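# Move the green pen onto the white plate

## Task

Take the green pen off the blue plate and leave it lying on the white plate, with neither gripper, arm nor wrist-camera cable touching the pen at the end.

## Robot and tools

ROBOT. Two arms, left_arm and right_arm, each ending in a two-finger gripper. The fingers point along the gripper's own +z axis and close along its y axis. end_effector_position is the spot between the finger pads, roughly 1 cm short of the fingertips. Calibrated bases in the scene frame: left_arm at (-0.015, +0.340, 0) m, quat_wxyz (+1.000, 0, 0, -0.004); right_arm at (+0.046, -0.370, 0) m, quat_wxyz (+1.000, 0, 0, +0.015). For both bases, up is +z.

FRAMES. Scene frame: origin at table-top height midway between the nominal bases, +x out over the table, +z up, left_arm on the +y side (arm names do not match image sides). Everything about a hand (position, quaternion, velocity, Hand target, wrist camera pose) is given in that arm's own base frame. The table and fixed cameras use the scene frame. Reported hand poses can be off by a few centimetres, more at long reach.

THE 16-NUMBER ROW. Every commanded row holds both arms: left_arm x, y, z, qw, qx, qy, qz, opening, then right_arm in the same order. x, y, z is an absolute target position in metres in that arm's base frame; qw..qz is an absolute target orientation (w first) in the same frame. opening runs from -1 (closed) to +1 (fully open, 0.093 m). An arm meant to stay still should get, in every call, the exact pose it reported when it stopped plus its current opening; resending a measured pose also relieves a press. To keep an orientation, repeat the same quaternion each row rather than copying drifted readings.

TOOLS.
- execute_actions(actions, cameras): actions is a list of actions; each action is a list of 1 to 15 rows, one row per control step of 1/30 s, and a short list repeats its last row to fill 15 steps (0.5 s). Any target more than 0.6 m away from that gripper's start-of-action position along any of its axes gets the action refused for both arms; a malformed action, or a first action failing this check, rejects the whole call. An empty list just reports state and images.
- move(target, speed, blend, opening_speed, blocking, cameras): target is one row or a list of up to 15 rows (no 0.6 m limit). The gripper travels in a straight line from its Hand target, turning the short way round, without avoiding obstacles or the other arm. speed is the path's top speed in m/s, 0.002 to 2.9 (default 0.25), turning rate up to twice that in rad/s; one value or one per target. blend (m) rounds corners in a list. opening_speed (per second on the -1..+1 scale, at least 0.2) makes finger changes gradual. Openings of the first row are applied at the start; openings of later rows are applied on arrival, with all arms pausing. A move runs at least 0.5 s and at most 10 s. blocking=false returns after about 0.5 s while the move continues; a new move takes over from the running one.
- wait(seconds): 0 to 10 s; arms keep their last command; a running move continues.
- stop(): brakes a running move; needs some stopping distance.
- zoom_image(camera, region): camera is cam_head_left, cam_head_right, cam_left_wrist or cam_right_wrist (all 672x504); region [x0, y0, x1, y1] in pixels from the top-left, no larger than 504 by 504.
- finished_scene(scene): ends scene number 1 or 2 for good; the goal must hold with the robot not touching.

RESULTS. Each result gives each hand's end_effector_position and end_effector_quat_wxyz, its Hand target (where the arm is currently being driven, possibly short of your command), Tool commands, grip_measured (finger motor on the -1..+1 scale), Joint positions (last entry is the finger gap in m), Joint velocities (may read "within noise"), Joint torques (including the arm's own weight; entries 1 to 3 flip sign past 28 N m) and Motor temperatures. A move adds a "move:" line: done (within 10 mm and 2 degrees), off_target, moving, held or fault, plus limits=paced (pose clipped) or limits=held (steps withheld). Done does not mean contact or no contact.

GRIPPING. Pads meet at a grip_measured of about -0.94; each millimetre of object width adds about 0.0208. Readings may sit up to 0.02 too open. A thin round pen needs a command well below its width reading; grip_measured alone cannot confirm a hold, so check the cameras. Keep sending the closing number while carrying; to release, send a value well above the width reading, then lift clear. Fingers press roughly 50 to 65 N per pad.

MOTION CAUTIONS. Each step the commanded orientation is clipped to 40 degrees from the measured one, and friction or load can leave the gripper low, short or tilted, so check position and tilt after each move and correct. Avoid paths near an arm's own base (they can flip the shoulder posture); go around. Faster moves lag, stray and hit harder; approach the pen slowly and do not aim far below contact. Keep the arms, grippers and wrist cameras apart: a hard contact between arms can fail the scene, and closing on the other gripper counts as such. Holding loads or stretched poses heats motors: MOTOR HOT at 75 C, fold-away fault at 90 C, collapse at 100 C.

AVOID. Dropping or throwing the pen, releasing it while moving, knocking it or a plate off the table, slamming or shoving hard, and leaving anything touching the pen at the end. Loose objects may occasionally get a small push from outside.

Each tool is called as name(argument=value, ...), one argument or row to a line, values as JSON.

## Session

execute_actions(
  actions=[],
)

Scene clock: 0.00 s.
left_arm: end_effector_position=(+0.3778, +0.0433, +0.0662) grip_measured=+1.000 end_effector_quat_wxyz=(+0.538, -0.102, +0.832, +0.092) | right_arm: end_effector_position=(+0.3883, -0.0296, +0.0658) grip_measured=+1.000 end_effector_quat_wxyz=(+0.518, +0.069, +0.847, -0.101)
Joint positions: left_arm=[-0.004 1.596 0.356 0.807 -0.27 -0.075 0.093] | right_arm=[0.046 1.599 0.425 0.694 0.285 0.036 0.093]
Joint velocities: within noise
Joint torques (N m): no reading
Motor temperatures (°C): left_arm=[26 28 30 30 26 28 26] | right_arm=[27 30 26 26 26 27 27]
Heat: left arm: 30 °C; right arm: 30 °C.
Hand target: left_arm +0.3805, +0.0433, +0.0712; +0.544, -0.103, +0.828, +0.092 | right_arm +0.3904, -0.0295, +0.0699; +0.523, +0.070, +0.844, -0.100
Tool commands: left_gripper/opening=+1.0 right_gripper/opening=+1.0

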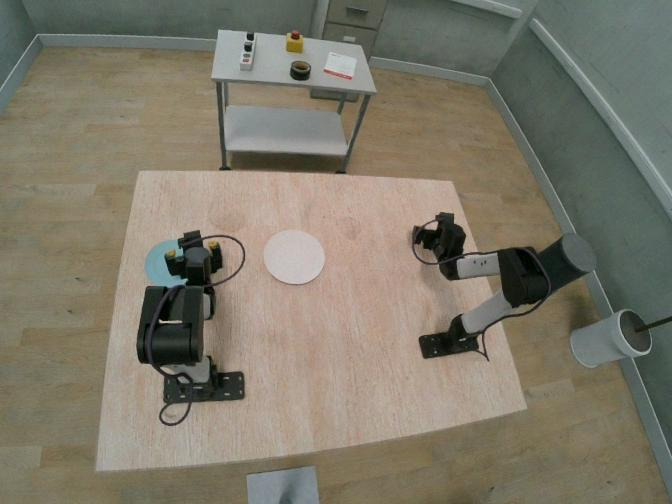

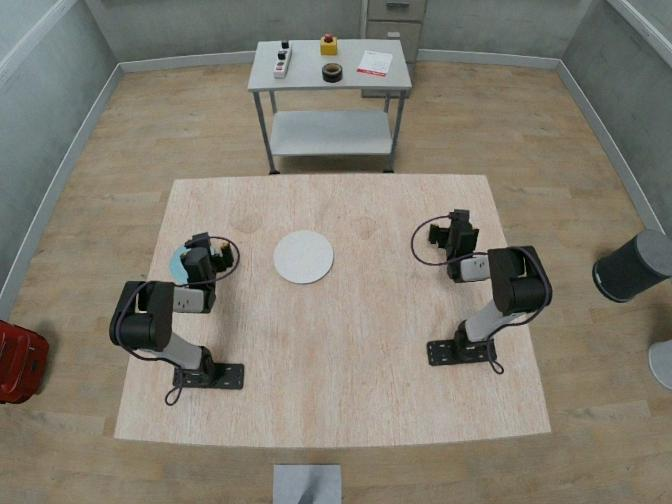

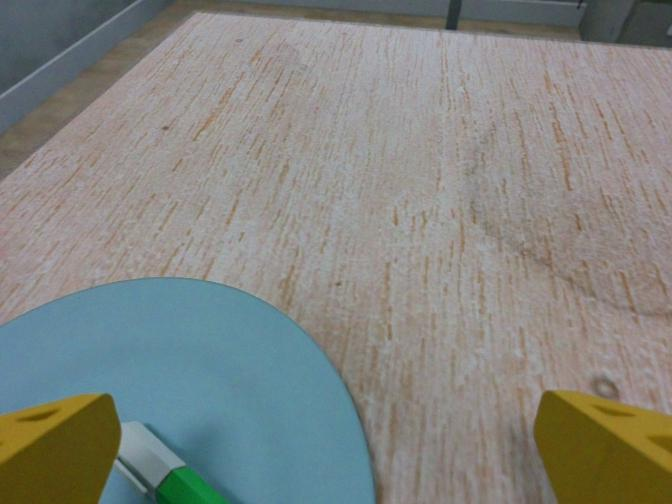

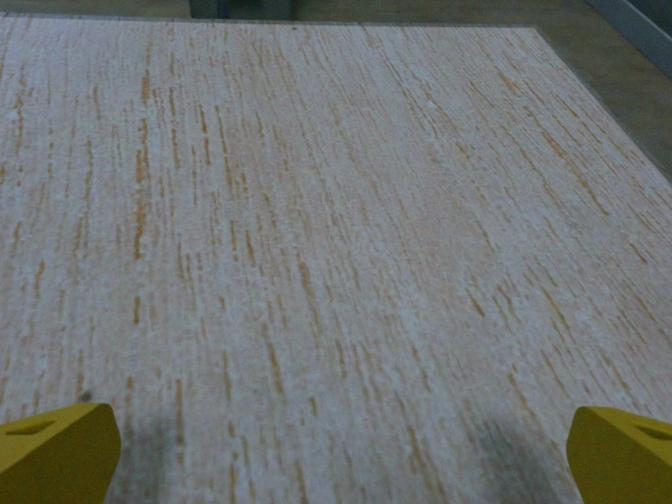

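move(
  target=[0.33, 0.05, 0.24, 0.259, 0, 0.966, 0, 1.0, 0.3904, -0.0295, 0.0699, 0.523, 0.070, 0.844, -0.1, 1.0],
  speed=0.3,
  cameras=["all"],
)

Scene clock: 14.73 s.
left_arm: end_effector_position=(+0.3274, +0.0516, +0.2298) grip_measured=+1.000 end_effector_quat_wxyz=(+0.256, -0.013, +0.967, +0.007) | right_arm: end_effector_position=(+0.3883, -0.0296, +0.0658) grip_measured=+1.000 end_effector_quat_wxyz=(+0.518, +0.069, +0.847, -0.101)
Joint positions: left_arm=[0.195 1.38 1.412 -1.092 0.076 0.149 0.093] | right_arm=[0.046 1.599 0.425 0.694 0.285 0.036 0.093]
Joint torques (N m): left_arm=[0.68 -3.33 11.71 1.23 0.29 0.2] | right_arm=[0.17 -6.06 5.23 2.63 0.01 0.09]
Heat: left arm: 33 °C; right arm: 31 °C.
Hand target: left_arm +0.3288, +0.0515, +0.2406; +0.260, -0.007, +0.966, +0.002 | right_arm +0.3904, -0.0295, +0.0699; +0.523, +0.070, +0.844, -0.100
Off the commanded pose: left_arm 0.011 m, 2 deg | right_arm 0.005 m, 1 deg.
move: off_target (left_arm)

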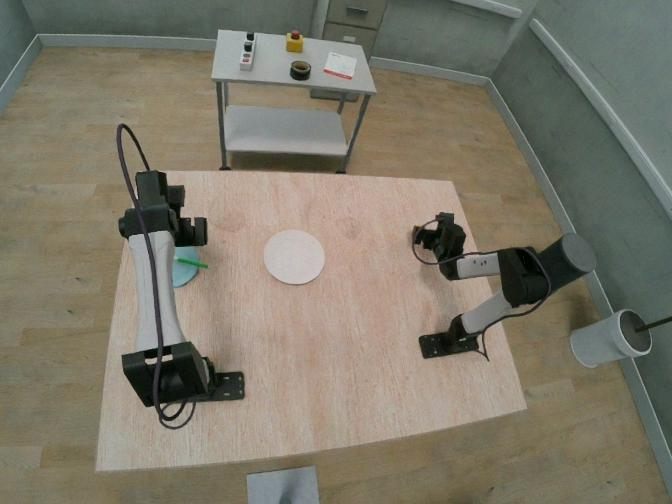

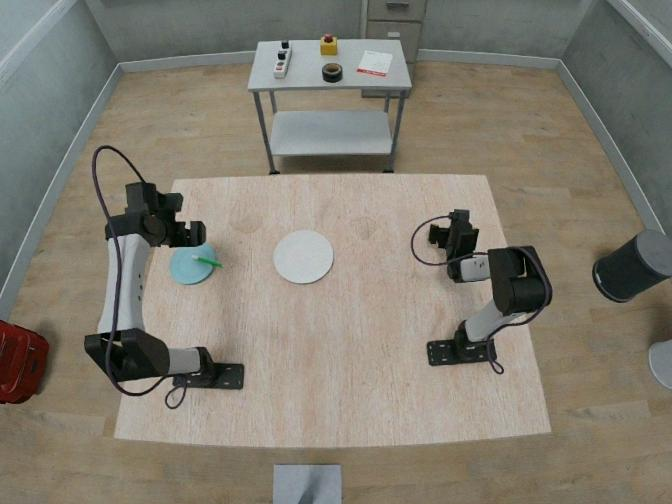

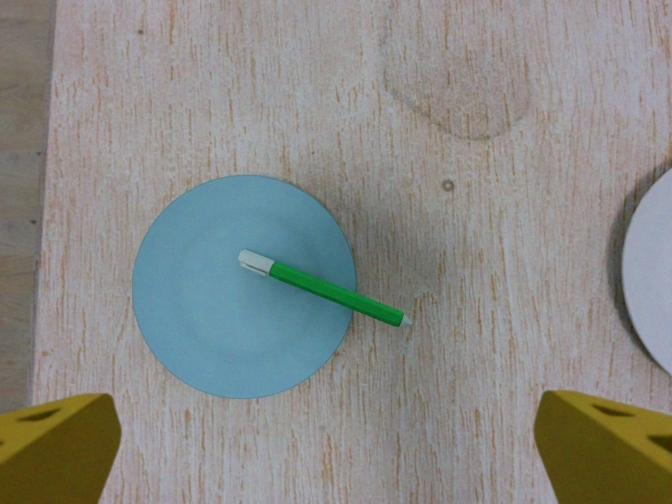

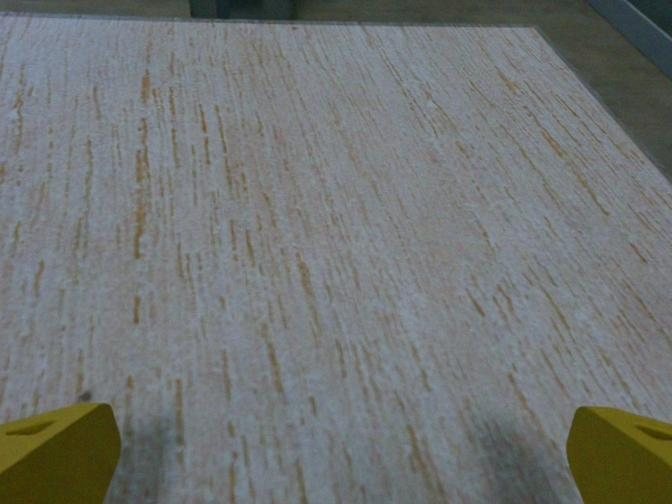

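move(
  target=[0.295, 0.056, 0.15, 0.0, -0.559, 0.829, 0.0, 1.0, 0.3904, -0.0295, 0.0699, 0.523, 0.070, 0.844, -0.1, 1.0],
  speed=0.3,
  cameras=["cam_head_right", "cam_left_wrist"],
)

Scene clock: 60.03 s.
left_arm: end_effector_position=(+0.2879, +0.0528, +0.1432) grip_measured=+1.000 end_effector_quat_wxyz=(-0.006, -0.545, +0.839, +0.005) | right_arm: end_effector_position=(+0.3883, -0.0296, +0.0658) grip_measured=+1.000 end_effector_quat_wxyz=(+0.518, +0.069, +0.847, -0.101)
Joint positions: left_arm=[0.178 1.664 1.46 -1.383 -0.005 -0.974 0.093] | right_arm=[0.046 1.599 0.425 0.694 0.285 0.036 0.093]
Joint torques (N m): left_arm=[0.62 -4.79 10.56 0.27 0.13 -0.15] | right_arm=[0.23 -6.02 5.22 2.63 0 0.08]
Motor temperatures (°C): left_arm=[26 29 40 33 26 28 26] | right_arm=[27 33 29 34 26 27 27]
Heat: left arm: 40 °C; right arm: 34 °C.
Hand target: left_arm +0.2951, +0.0540, +0.1508; -0.001, -0.554, +0.832, -0.005 | right_arm +0.3904, -0.0295, +0.0699; +0.523, +0.070, +0.844, -0.100
Off the commanded pose: left_arm 0.010 m, 2 deg | right_arm 0.005 m, 1 deg.
move: done
Images, in order (width x height): cam_head_right 672x504, cam_left_wrist 672x504.

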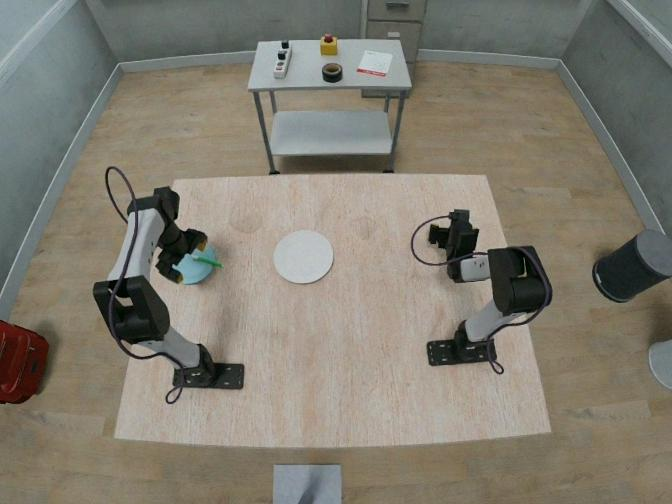

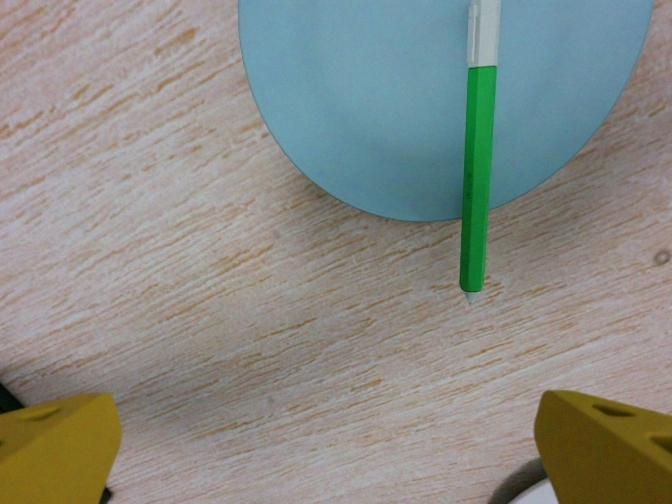

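move(
  target=[0.346, 0.059, 0.107, 0.0, -0.559, 0.829, 0.0, 1.0, 0.3904, -0.0295, 0.0699, 0.523, 0.070, 0.844, -0.1, 1.0],
  speed=0.25,
  cameras=["cam_head_right", "cam_left_wrist"],
)

Scene clock: 105.13 s.
left_arm: end_effector_position=(+0.3311, +0.0596, +0.1010) grip_measured=+1.000 end_effector_quat_wxyz=(-0.019, -0.555, +0.832, +0.011) | right_arm: end_effector_position=(+0.3883, -0.0296, +0.0658) grip_measured=+1.000 end_effector_quat_wxyz=(+0.518, +0.069, +0.847, -0.101)
Joint positions: left_arm=[0.176 1.863 1.531 -1.283 -0.005 -1.001 0.093] | right_arm=[0.046 1.599 0.425 0.694 0.285 0.036 0.093]
Joint torques (N m): left_arm=[-0.68 -6.41 10.07 0.51 0.02 -0.15] | right_arm=[0.2 -6.05 5.19 2.63 0.01 0.08]
Heat: left arm: 38 °C; right arm: 37 °C.
Hand target: left_arm +0.3454, +0.0590, +0.1072; +0.000, -0.559, +0.829, +0.000 | right_arm +0.3904, -0.0295, +0.0699; +0.523, +0.070, +0.844, -0.100
Off the commanded pose: left_arm 0.016 m, 3 deg | right_arm 0.005 m, 1 deg.
move: off_target (left_arm)
Images, in order (width x height): cam_head_right 672x504, cam_left_wrist 672x504.

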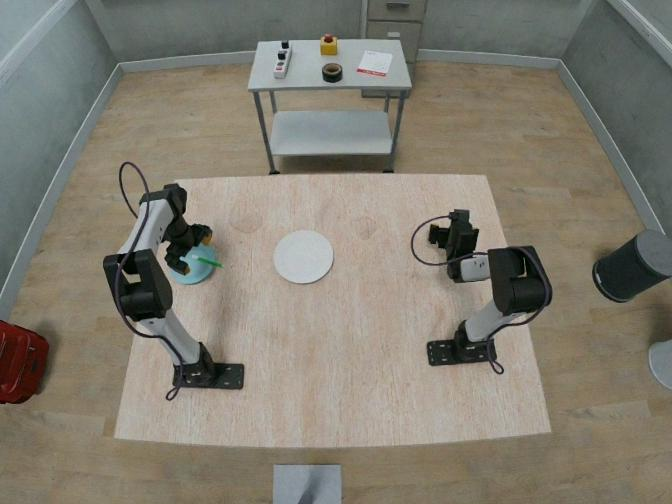

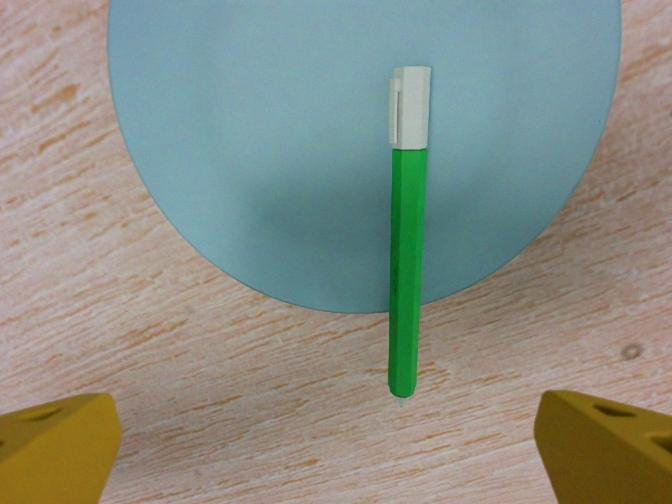

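move(
  target=[0.364, 0.071, 0.084, 0.0217, -0.559, 0.829, -0.0146, 1.0, 0.3904, -0.0295, 0.0699, 0.523, 0.070, 0.844, -0.1, 1.0],
  speed=0.2,
  cameras=["cam_head_right", "cam_left_wrist"],
)

Scene clock: 133.93 s.
left_arm: end_effector_position=(+0.3599, +0.0700, +0.0893) grip_measured=+1.000 end_effector_quat_wxyz=(+0.023, -0.561, +0.828, -0.007) | right_arm: end_effector_position=(+0.3883, -0.0296, +0.0658) grip_measured=+1.000 end_effector_quat_wxyz=(+0.518, +0.069, +0.847, -0.101)
Joint positions: left_arm=[0.19 1.898 1.531 -1.156 -0.005 -1.001 0.093] | right_arm=[0.046 1.599 0.425 0.694 0.285 0.036 0.093]
Joint torques (N m): left_arm=[0.58 -6.43 6.64 0.76 0.12 0.17] | right_arm=[0.17 -6.08 5.18 2.63 0.02 0.09]
Motor temperatures (°C): left_arm=[26 33 40 31 26 28 26] | right_arm=[27 33 30 39 26 27 27]
Heat: left arm: 40 °C; right arm: 39 °C.
Hand target: left_arm +0.3639, +0.0711, +0.0839; +0.022, -0.559, +0.829, -0.014 | right_arm +0.3904, -0.0295, +0.0699; +0.523, +0.070, +0.844, -0.100
Off the commanded pose: left_arm 0.007 m, 1 deg | right_arm 0.005 m, 1 deg.
move: done
Images, in order (width x height): cam_head_right 672x504, cam_left_wrist 672x504.

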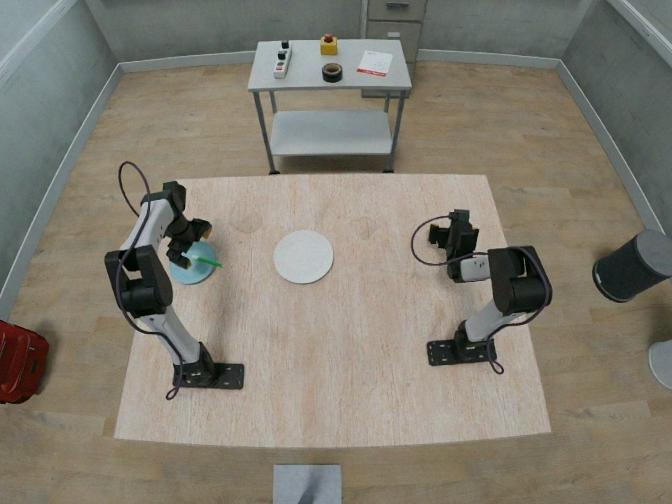

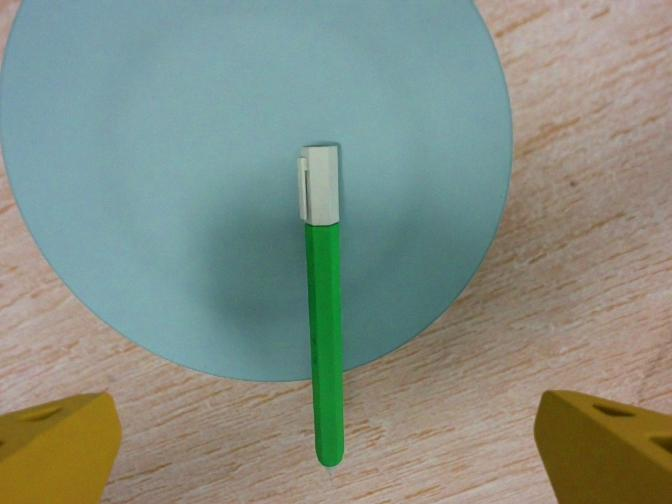

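move(
  target=[0.366, 0.0785, 0.042, 0.0108, -0.5736, 0.8191, -0.0075, 1.0, 0.3904, -0.0295, 0.0699, 0.523, 0.070, 0.844, -0.1, 1.0],
  speed=0.15,
  cameras=["cam_head_right", "cam_left_wrist"],
)

Scene clock: 148.47 s.
left_arm: end_effector_position=(+0.3681, +0.0777, +0.0512) grip_measured=+1.000 end_effector_quat_wxyz=(+0.018, -0.568, +0.823, -0.005) | right_arm: end_effector_position=(+0.3883, -0.0296, +0.0658) grip_measured=+1.000 end_effector_quat_wxyz=(+0.518, +0.069, +0.847, -0.101)
Joint positions: left_arm=[0.206 1.972 1.479 -1.041 -0.005 -1.001 0.093] | right_arm=[0.046 1.599 0.425 0.694 0.285 0.036 0.093]
Joint torques (N m): left_arm=[0.64 -7.09 4.89 0.74 0.09 -0.06] | right_arm=[0.21 -6.06 5.23 2.64 0.02 0.08]
Heat: left arm: 39 °C; right arm: 39 °C.
Hand target: left_arm +0.3659, +0.0784, +0.0422; +0.011, -0.574, +0.819, -0.007 | right_arm +0.3904, -0.0295, +0.0699; +0.523, +0.070, +0.844, -0.100
Off the commanded pose: left_arm 0.010 m, 1 deg | right_arm 0.005 m, 1 deg.
move: done
Images, in order (width x height): cam_head_right 672x504, cam_left_wrist 672x504.

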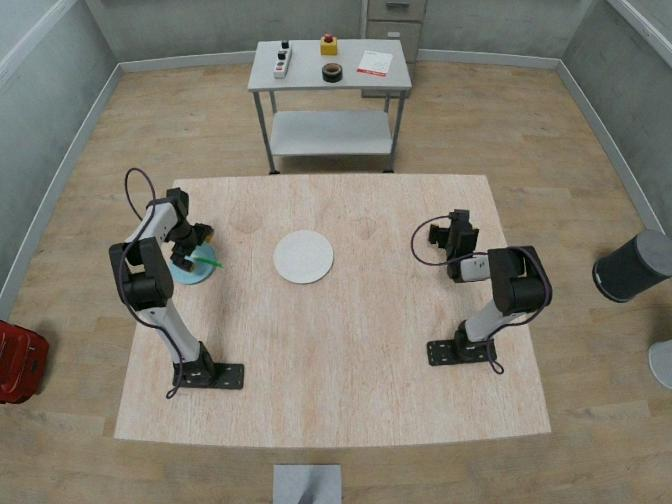

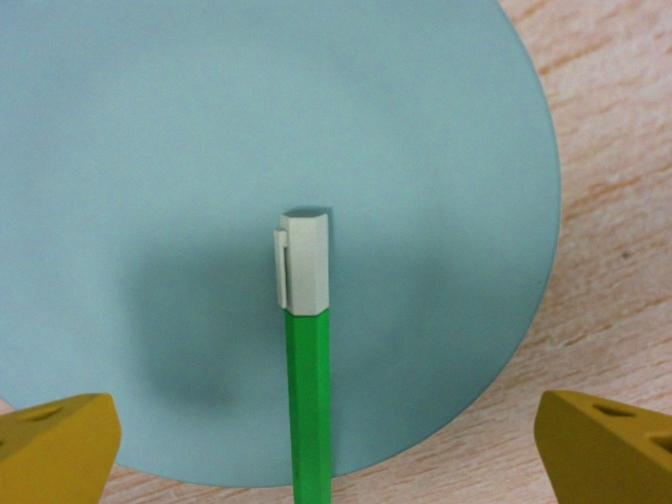

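move(
  target=[0.360, 0.0745, 0.028, 0.006, -0.5736, 0.8191, -0.004, 1.0, 0.3904, -0.0295, 0.0699, 0.523, 0.070, 0.844, -0.1, 1.0],
  speed=0.1,
  cameras=["cam_head_right", "cam_left_wrist"],
)

zoom_image(
  camera="cam_head_right",
  region=[130, 190, 270, 300],
)

Scene clock: 177.00 s.
left_arm: end_effector_position=(+0.3628, +0.0766, +0.0386) grip_measured=+1.000 end_effector_quat_wxyz=(+0.015, -0.568, +0.823, -0.003) | right_arm: end_effector_position=(+0.3883, -0.0296, +0.0658) grip_measured=+1.000 end_effector_quat_wxyz=(+0.518, +0.069, +0.847, -0.101)
Joint positions: left_arm=[0.206 1.972 1.427 -0.996 -0.005 -1.001 0.093] | right_arm=[0.046 1.599 0.425 0.694 0.285 0.036 0.093]
Joint torques (N m): left_arm=[-0.13 -6.86 4.55 0.73 0.05 -0.14] | right_arm=[0.21 -6.08 5.22 2.64 0.02 0.09]
Heat: left arm: 36 °C; right arm: 40 °C.
Hand target: left_arm +0.3597, +0.0745, +0.0283; +0.006, -0.574, +0.819, -0.004 | right_arm +0.3904, -0.0295, +0.0699; +0.523, +0.070, +0.844, -0.100
Off the commanded pose: left_arm 0.011 m, 1 deg | right_arm 0.005 m, 1 deg.
move: off_target (left_arm)
Images, in order (width x height): cam_head_right 672x504, cam_left_wrist 672x504.

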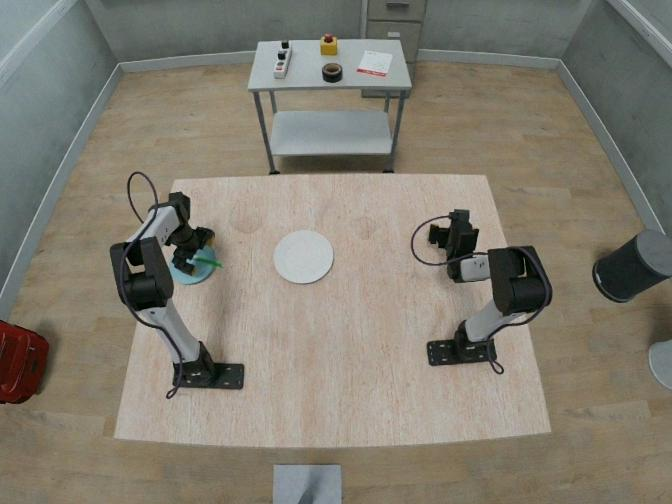

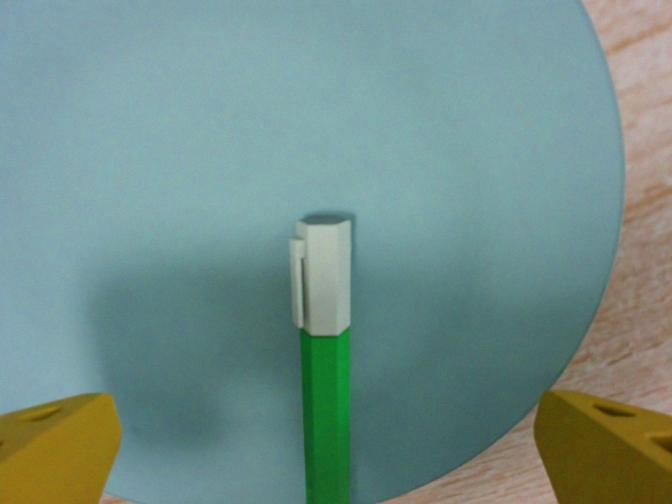

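Scaled by 3.600.

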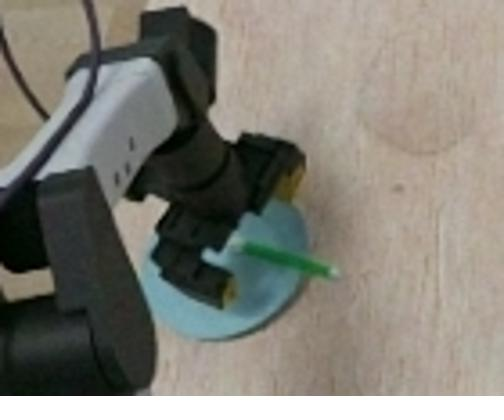

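move(
  target=[0.357, 0.0725, 0.015, 0.003, -0.5736, 0.8191, -0.002, 1.0, 0.3904, -0.0295, 0.0699, 0.523, 0.070, 0.844, -0.1, 1.0],
  speed=0.06,
  cameras=["cam_head_right", "cam_left_wrist"],
)

zoom_image(
  camera="cam_head_right",
  region=[130, 190, 270, 300],
)

Scene clock: 187.97 s.
left_arm: end_effector_position=(+0.3606, +0.0759, +0.0287) grip_measured=+1.000 end_effector_quat_wxyz=(+0.014, -0.569, +0.822, -0.004) | right_arm: end_effector_position=(+0.3883, -0.0296, +0.0658) grip_measured=+1.000 end_effector_quat_wxyz=(+0.518, +0.069, +0.847, -0.101)
Joint positions: left_arm=[0.206 1.976 1.392 -0.958 -0.003 -1.006 0.093] | right_arm=[0.046 1.599 0.425 0.694 0.285 0.036 0.093]
Joint torques (N m): left_arm=[-0.53 -6.35 4.12 0.77 0.03 -0.15] | right_arm=[0.17 -6.08 5.23 2.63 0.01 0.09]
Heat: left arm: 36 °C; right arm: 41 °C.
Hand target: left_arm +0.3565, +0.0722, +0.0155; +0.002, -0.574, +0.819, -0.002 | right_arm +0.3904, -0.0295, +0.0699; +0.523, +0.070, +0.844, -0.100
Off the commanded pose: left_arm 0.015 m, 1 deg | right_arm 0.005 m, 1 deg.
move: off_target (left_arm)
Images, in order (width x height): cam_head_right 672x504, cam_left_wrist 672x504.

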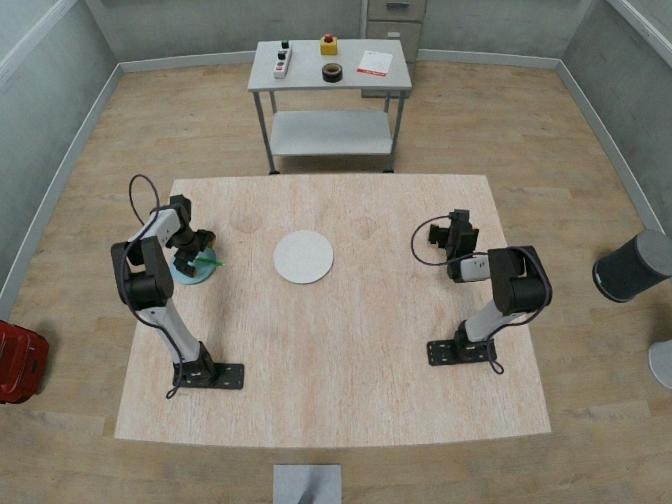

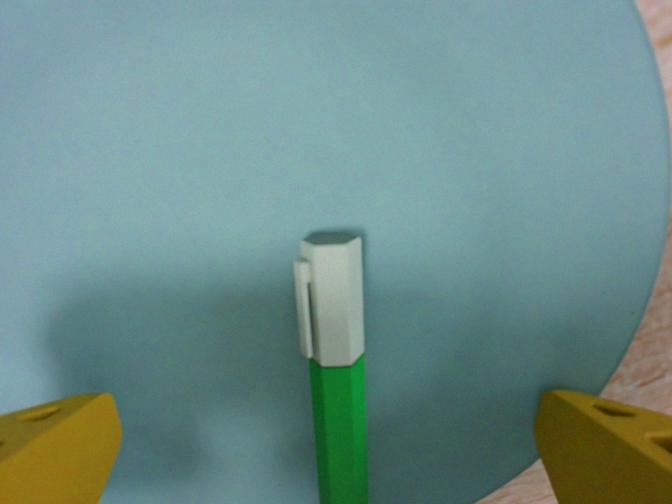

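Scaled by 3.600.

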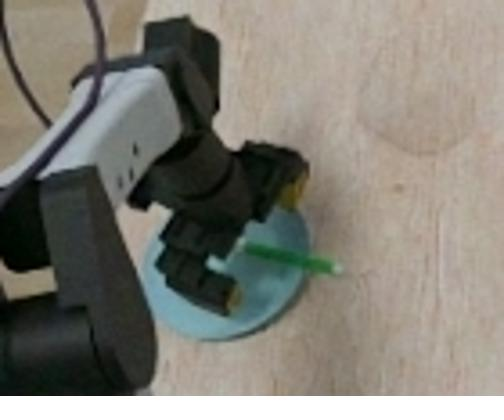

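move(
  target=[0.358, 0.071, 0.006, 0.003, -0.5736, 0.8191, -0.002, 1.0, 0.3904, -0.0295, 0.0699, 0.523, 0.070, 0.844, -0.1, 1.0],
  speed=0.05,
  cameras=["cam_head_left", "cam_left_wrist"],
)

zoom_image(
  camera="cam_head_left",
  region=[110, 190, 250, 300],
)

Scene clock: 196.67 s.
left_arm: end_effector_position=(+0.3626, +0.0763, +0.0254) grip_measured=+1.000 end_effector_quat_wxyz=(+0.018, -0.571, +0.821, -0.006) | right_arm: end_effector_position=(+0.3883, -0.0296, +0.0658) grip_measured=+1.000 end_effector_quat_wxyz=(+0.518, +0.069, +0.847, -0.101)
Joint positions: left_arm=[0.206 1.979 1.382 -0.935 -0.003 -1.009 0.093] | right_arm=[0.046 1.599 0.425 0.694 0.285 0.036 0.093]
Joint torques (N m): left_arm=[-0.94 -5.5 3.6 0.88 0 -0.16] | right_arm=[0.2 -6.04 5.2 2.63 0.01 0.08]
Motor temperatures (°C): left_arm=[26 36 35 31 26 28 26] | right_arm=[27 34 31 41 26 27 27]
Heat: left arm: 36 °C; right arm: 41 °C.
Hand target: left_arm +0.3573, +0.0712, +0.0068; +0.003, -0.574, +0.819, -0.001 | right_arm +0.3904, -0.0295, +0.0699; +0.523, +0.070, +0.844, -0.100
Off the commanded pose: left_arm 0.021 m, 2 deg | right_arm 0.005 m, 1 deg.
move: off_target (left_arm)
Images, in order (width x height): cam_head_left 672x504, cam_left_wrist 672x504.

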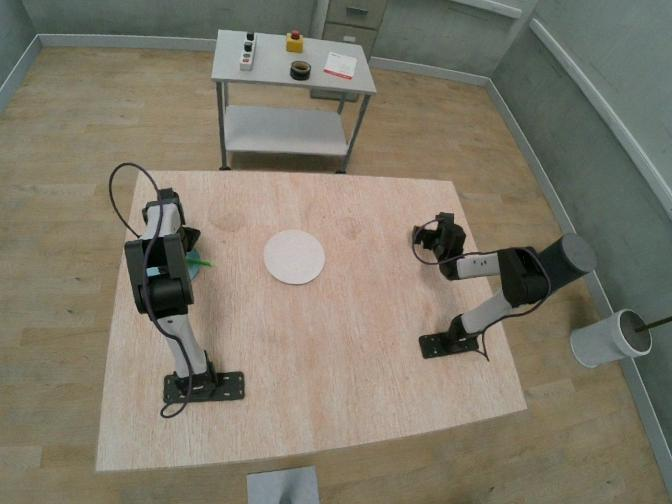

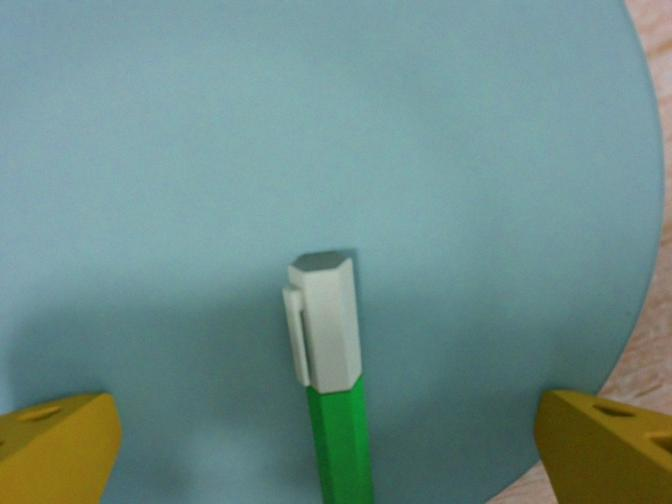

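Scaled by 3.600.

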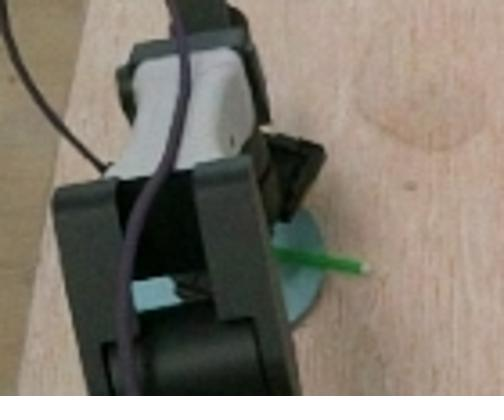

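move(
  target=[0.358, 0.072, 0.014, 0.003, -0.5736, 0.8191, -0.002, -0.5, 0.3904, -0.0295, 0.0699, 0.523, 0.070, 0.844, -0.1, 1.0],
  speed=0.05,
  opening_speed=1.0,
  cameras=["cam_head_right", "cam_left_wrist"],
)

zoom_image(
  camera="cam_head_right",
  region=[130, 190, 270, 300],
)

Scene clock: 210.43 s.
left_arm: end_effector_position=(+0.3654, +0.0766, +0.0236) grip_measured=-0.497 end_effector_quat_wxyz=(+0.022, -0.573, +0.819, -0.008) | right_arm: end_effector_position=(+0.3883, -0.0296, +0.0658) grip_measured=+1.000 end_effector_quat_wxyz=(+0.518, +0.069, +0.847, -0.101)
Joint positions: left_arm=[0.206 1.985 1.382 -0.921 -0.002 -1.015 0.021] | right_arm=[0.046 1.599 0.425 0.694 0.285 0.036 0.093]
Joint torques (N m): left_arm=[-0.69 -6.65 5.29 0.45 0 -0.12] | right_arm=[0.2 -6.04 5.22 2.63 0.01 0.09]
Heat: left arm: 35 °C; right arm: 42 °C.
Hand target: left_arm +0.3578, +0.0720, +0.0143; +0.003, -0.576, +0.817, -0.002 | right_arm +0.3904, -0.0295, +0.0699; +0.523, +0.070, +0.844, -0.100
Off the commanded pose: left_arm 0.013 m, 2 deg | right_arm 0.005 m, 1 deg.
move: off_target (left_arm)
Images, in order (width x height): cam_head_right 672x504, cam_left_wrist 672x504.

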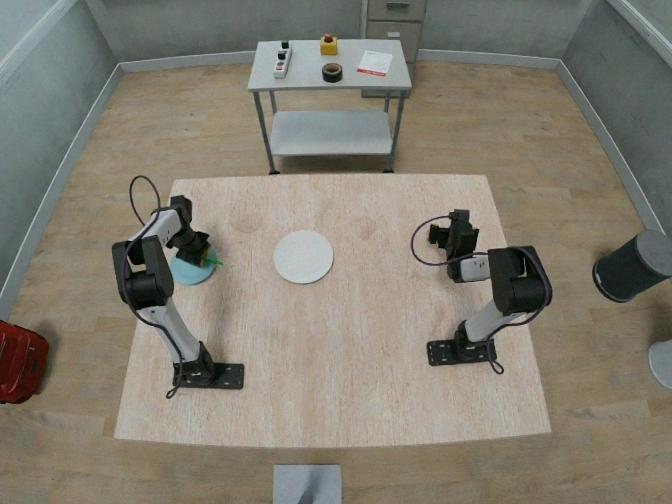

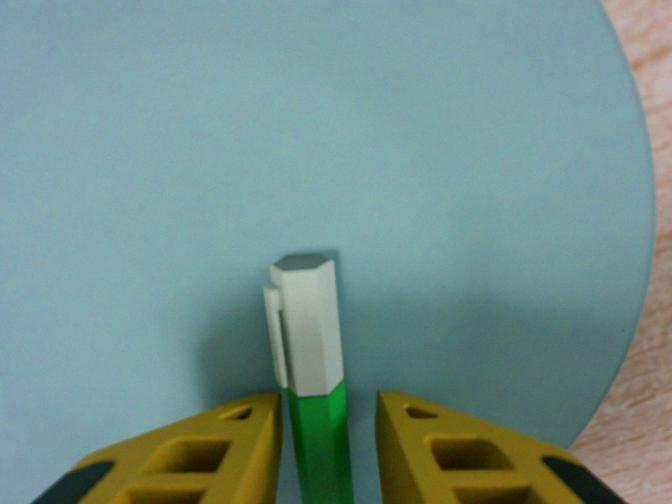

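Scaled by 3.600.

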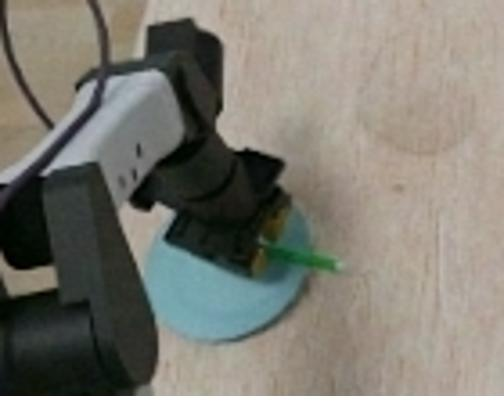

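move(
  target=[0.358, 0.072, 0.016, 0.003, -0.5736, 0.8191, -0.002, -0.97, 0.3904, -0.0295, 0.0699, 0.523, 0.070, 0.844, -0.1, 1.0],
  speed=0.05,
  opening_speed=0.5,
  cameras=["cam_head_right", "cam_left_wrist"],
)

Scene clock: 220.20 s.
left_arm: end_effector_position=(+0.3651, +0.0766, +0.0235) grip_measured=-0.884 end_effector_quat_wxyz=(+0.021, -0.573, +0.819, -0.008) | right_arm: end_effector_position=(+0.3883, -0.0296, +0.0658) grip_measured=+1.000 end_effector_quat_wxyz=(+0.518, +0.069, +0.847, -0.101)
Joint positions: left_arm=[0.206 1.985 1.382 -0.923 -0.002 -1.015 0.003] | right_arm=[0.046 1.599 0.425 0.694 0.285 0.036 0.093]
Joint torques (N m): left_arm=[-0.7 -6.86 5.67 0.39 -0.01 -0.06] | right_arm=[0.2 -6.06 5.22 2.63 0.01 0.08]
Heat: left arm: 35 °C; right arm: 42 °C.
Hand target: left_arm +0.3579, +0.0721, +0.0163; +0.003, -0.574, +0.819, -0.002 | right_arm +0.3904, -0.0295, +0.0699; +0.523, +0.070, +0.844, -0.100
Off the commanded pose: left_arm 0.011 m, 2 deg | right_arm 0.005 m, 1 deg.
move: off_target (left_arm)
Images, in order (width x height): cam_head_right 672x504, cam_left_wrist 672x504.

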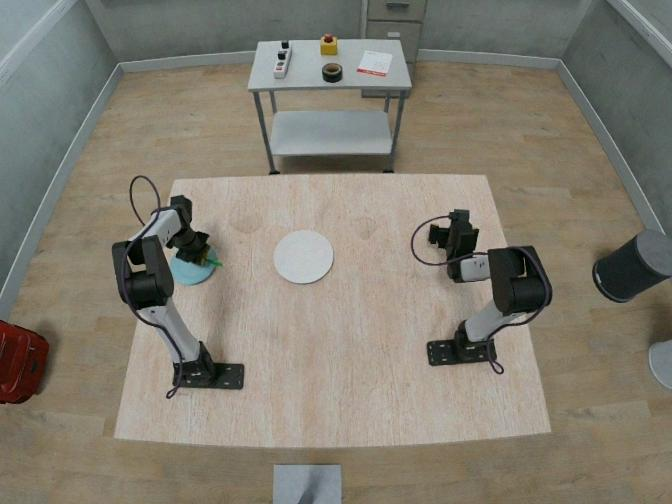

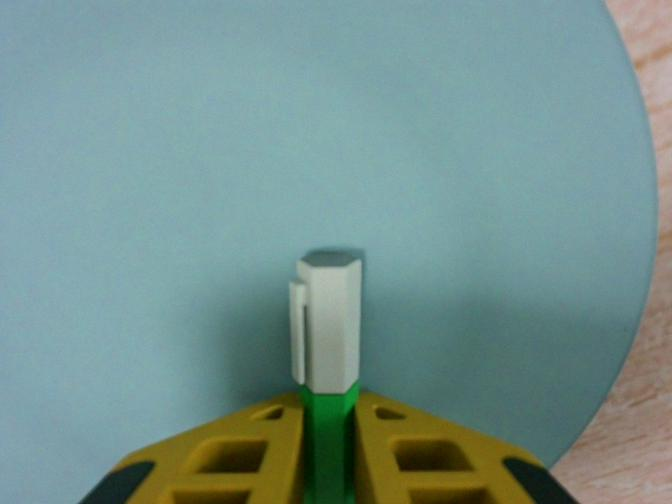

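move(
  target=[
    [0.360, 0.073, 0.06, 0.003, -0.5736, 0.8191, -0.002, -0.97, 0.3904, -0.0295, 0.0699, 0.523, 0.070, 0.844, -0.1, 1.0],
    [0.365, 0.06, 0.125, 0.003, -0.5736, 0.8191, -0.002, -0.97, 0.3904, -0.0295, 0.0699, 0.523, 0.070, 0.844, -0.1, 1.0],
  ],
  speed=[0.08, 0.2],
  blend=0.02,
  cameras=["all"],
)

Scene clock: 256.63 s.
left_arm: end_effector_position=(+0.3587, +0.0620, +0.1089) grip_measured=-0.893 end_effector_quat_wxyz=(-0.016, -0.567, +0.823, +0.008) | right_arm: end_effector_position=(+0.3883, -0.0296, +0.0658) grip_measured=+1.000 end_effector_quat_wxyz=(+0.518, +0.069, +0.847, -0.101)
Joint positions: left_arm=[0.17 1.961 1.695 -1.34 -0.002 -1.037 0.002] | right_arm=[0.046 1.599 0.425 0.694 0.285 0.036 0.093]
Joint torques (N m): left_arm=[-0.69 -9.46 9.81 0.22 -0.01 -0.16] | right_arm=[0.21 -6.04 5.23 2.63 0.01 0.09]
Heat: left arm: 35 °C; right arm: 43 °C.
Hand target: left_arm +0.3646, +0.0601, +0.1249; +0.003, -0.571, +0.821, -0.002 | right_arm +0.3904, -0.0295, +0.0699; +0.523, +0.070, +0.844, -0.100
Off the commanded pose: left_arm 0.017 m, 3 deg | right_arm 0.005 m, 1 deg.
move: off_target (left_arm)

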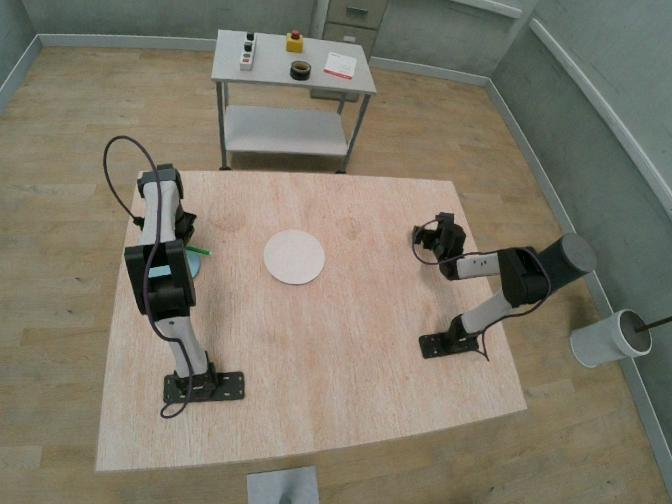

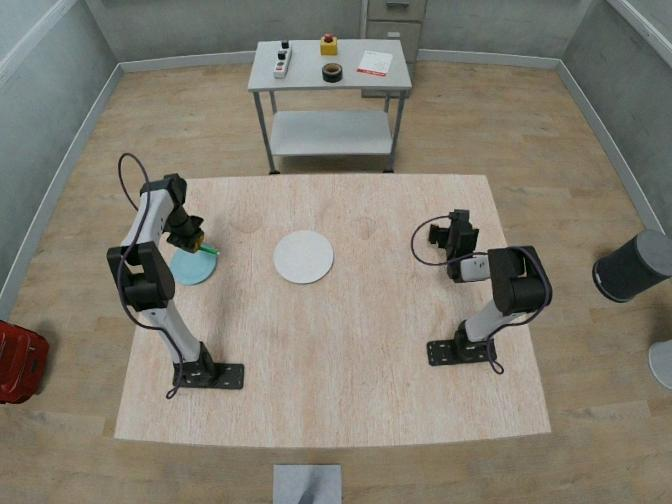

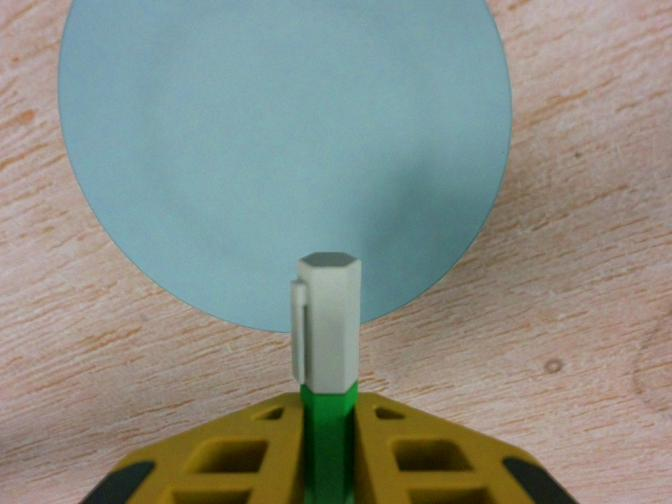

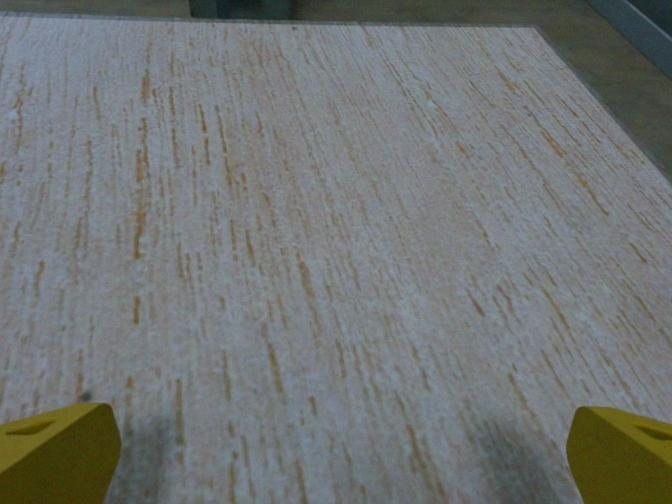

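move(
  target=[0.412, -0.232, 0.135, 0.0, -0.225, 0.9744, 0.0, -0.97, 0.3904, -0.0295, 0.0699, 0.523, 0.070, 0.844, -0.1, 1.0],
  speed=0.25,
  cameras=["cam_head_left", "cam_head_right", "cam_left_wrist"],
)

zoom_image(
  camera="cam_head_right",
  region=[200, 180, 360, 300],
)

Scene clock: 264.93 s.
left_arm: end_effector_position=(+0.4076, -0.2314, +0.1332) grip_measured=-0.893 end_effector_quat_wxyz=(+0.032, -0.230, +0.972, -0.028) | right_arm: end_effector_position=(+0.3883, -0.0296, +0.0658) grip_measured=+1.000 end_effector_quat_wxyz=(+0.518, +0.069, +0.847, -0.101)
Joint positions: left_arm=[-0.517 2.36 2.423 -1.549 -0.002 -0.981 0.002] | right_arm=[0.046 1.599 0.425 0.694 0.285 0.036 0.093]
Joint torques (N m): left_arm=[0.39 -8.91 10.11 0.45 -0.04 0.18] | right_arm=[0.23 -6.06 5.22 2.63 0.01 0.09]
Heat: left arm: 36 °C; right arm: 43 °C.
Hand target: left_arm +0.4112, -0.2307, +0.1344; +0.033, -0.226, +0.973, -0.029 | right_arm +0.3904, -0.0295, +0.0699; +0.523, +0.070, +0.844, -0.100
Off the commanded pose: left_arm 0.005 m, 5 deg | right_arm 0.005 m, 1 deg.
joint sent to its limit (left arm) — joint 4 (wrist pitch), lower limit. The joint targets are off in orientation, not in position.
move: off_target (left_arm)
Images, in order (width x height): cam_head_left 672x504, cam_head_right 672x504, cam_left_wrist 672x504.

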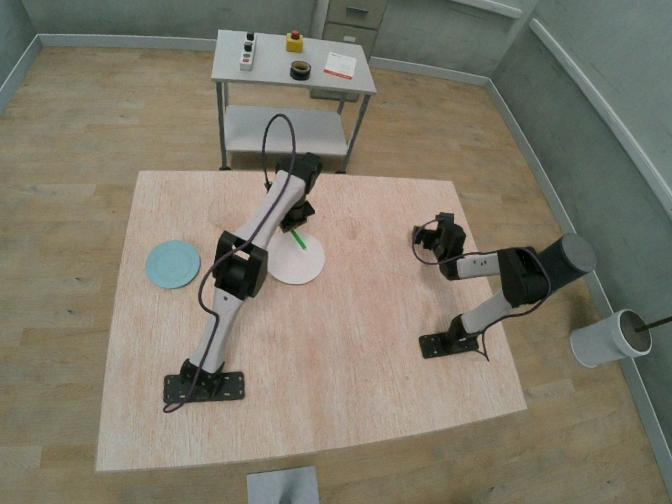

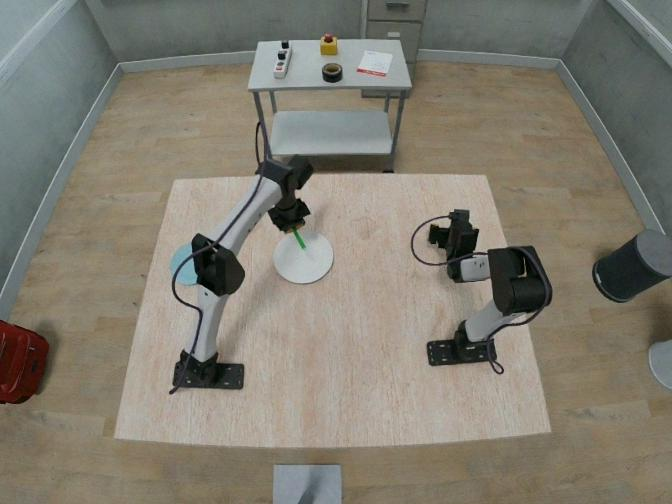

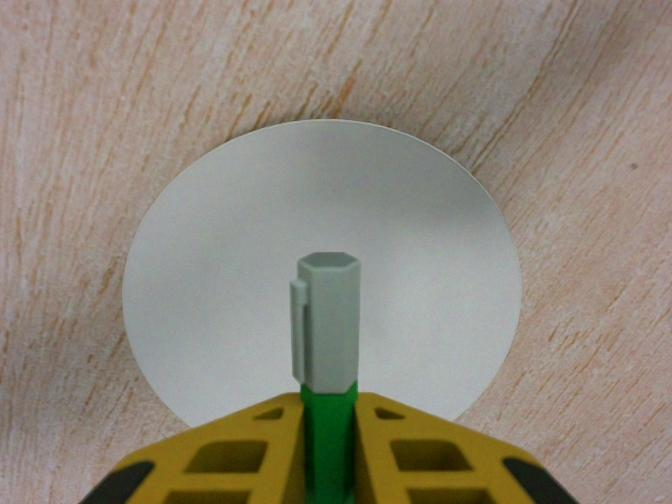

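Scaled by 3.150.

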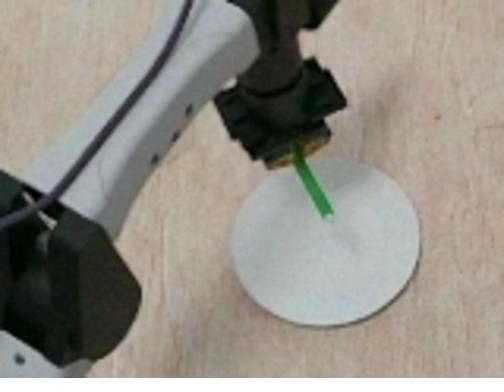

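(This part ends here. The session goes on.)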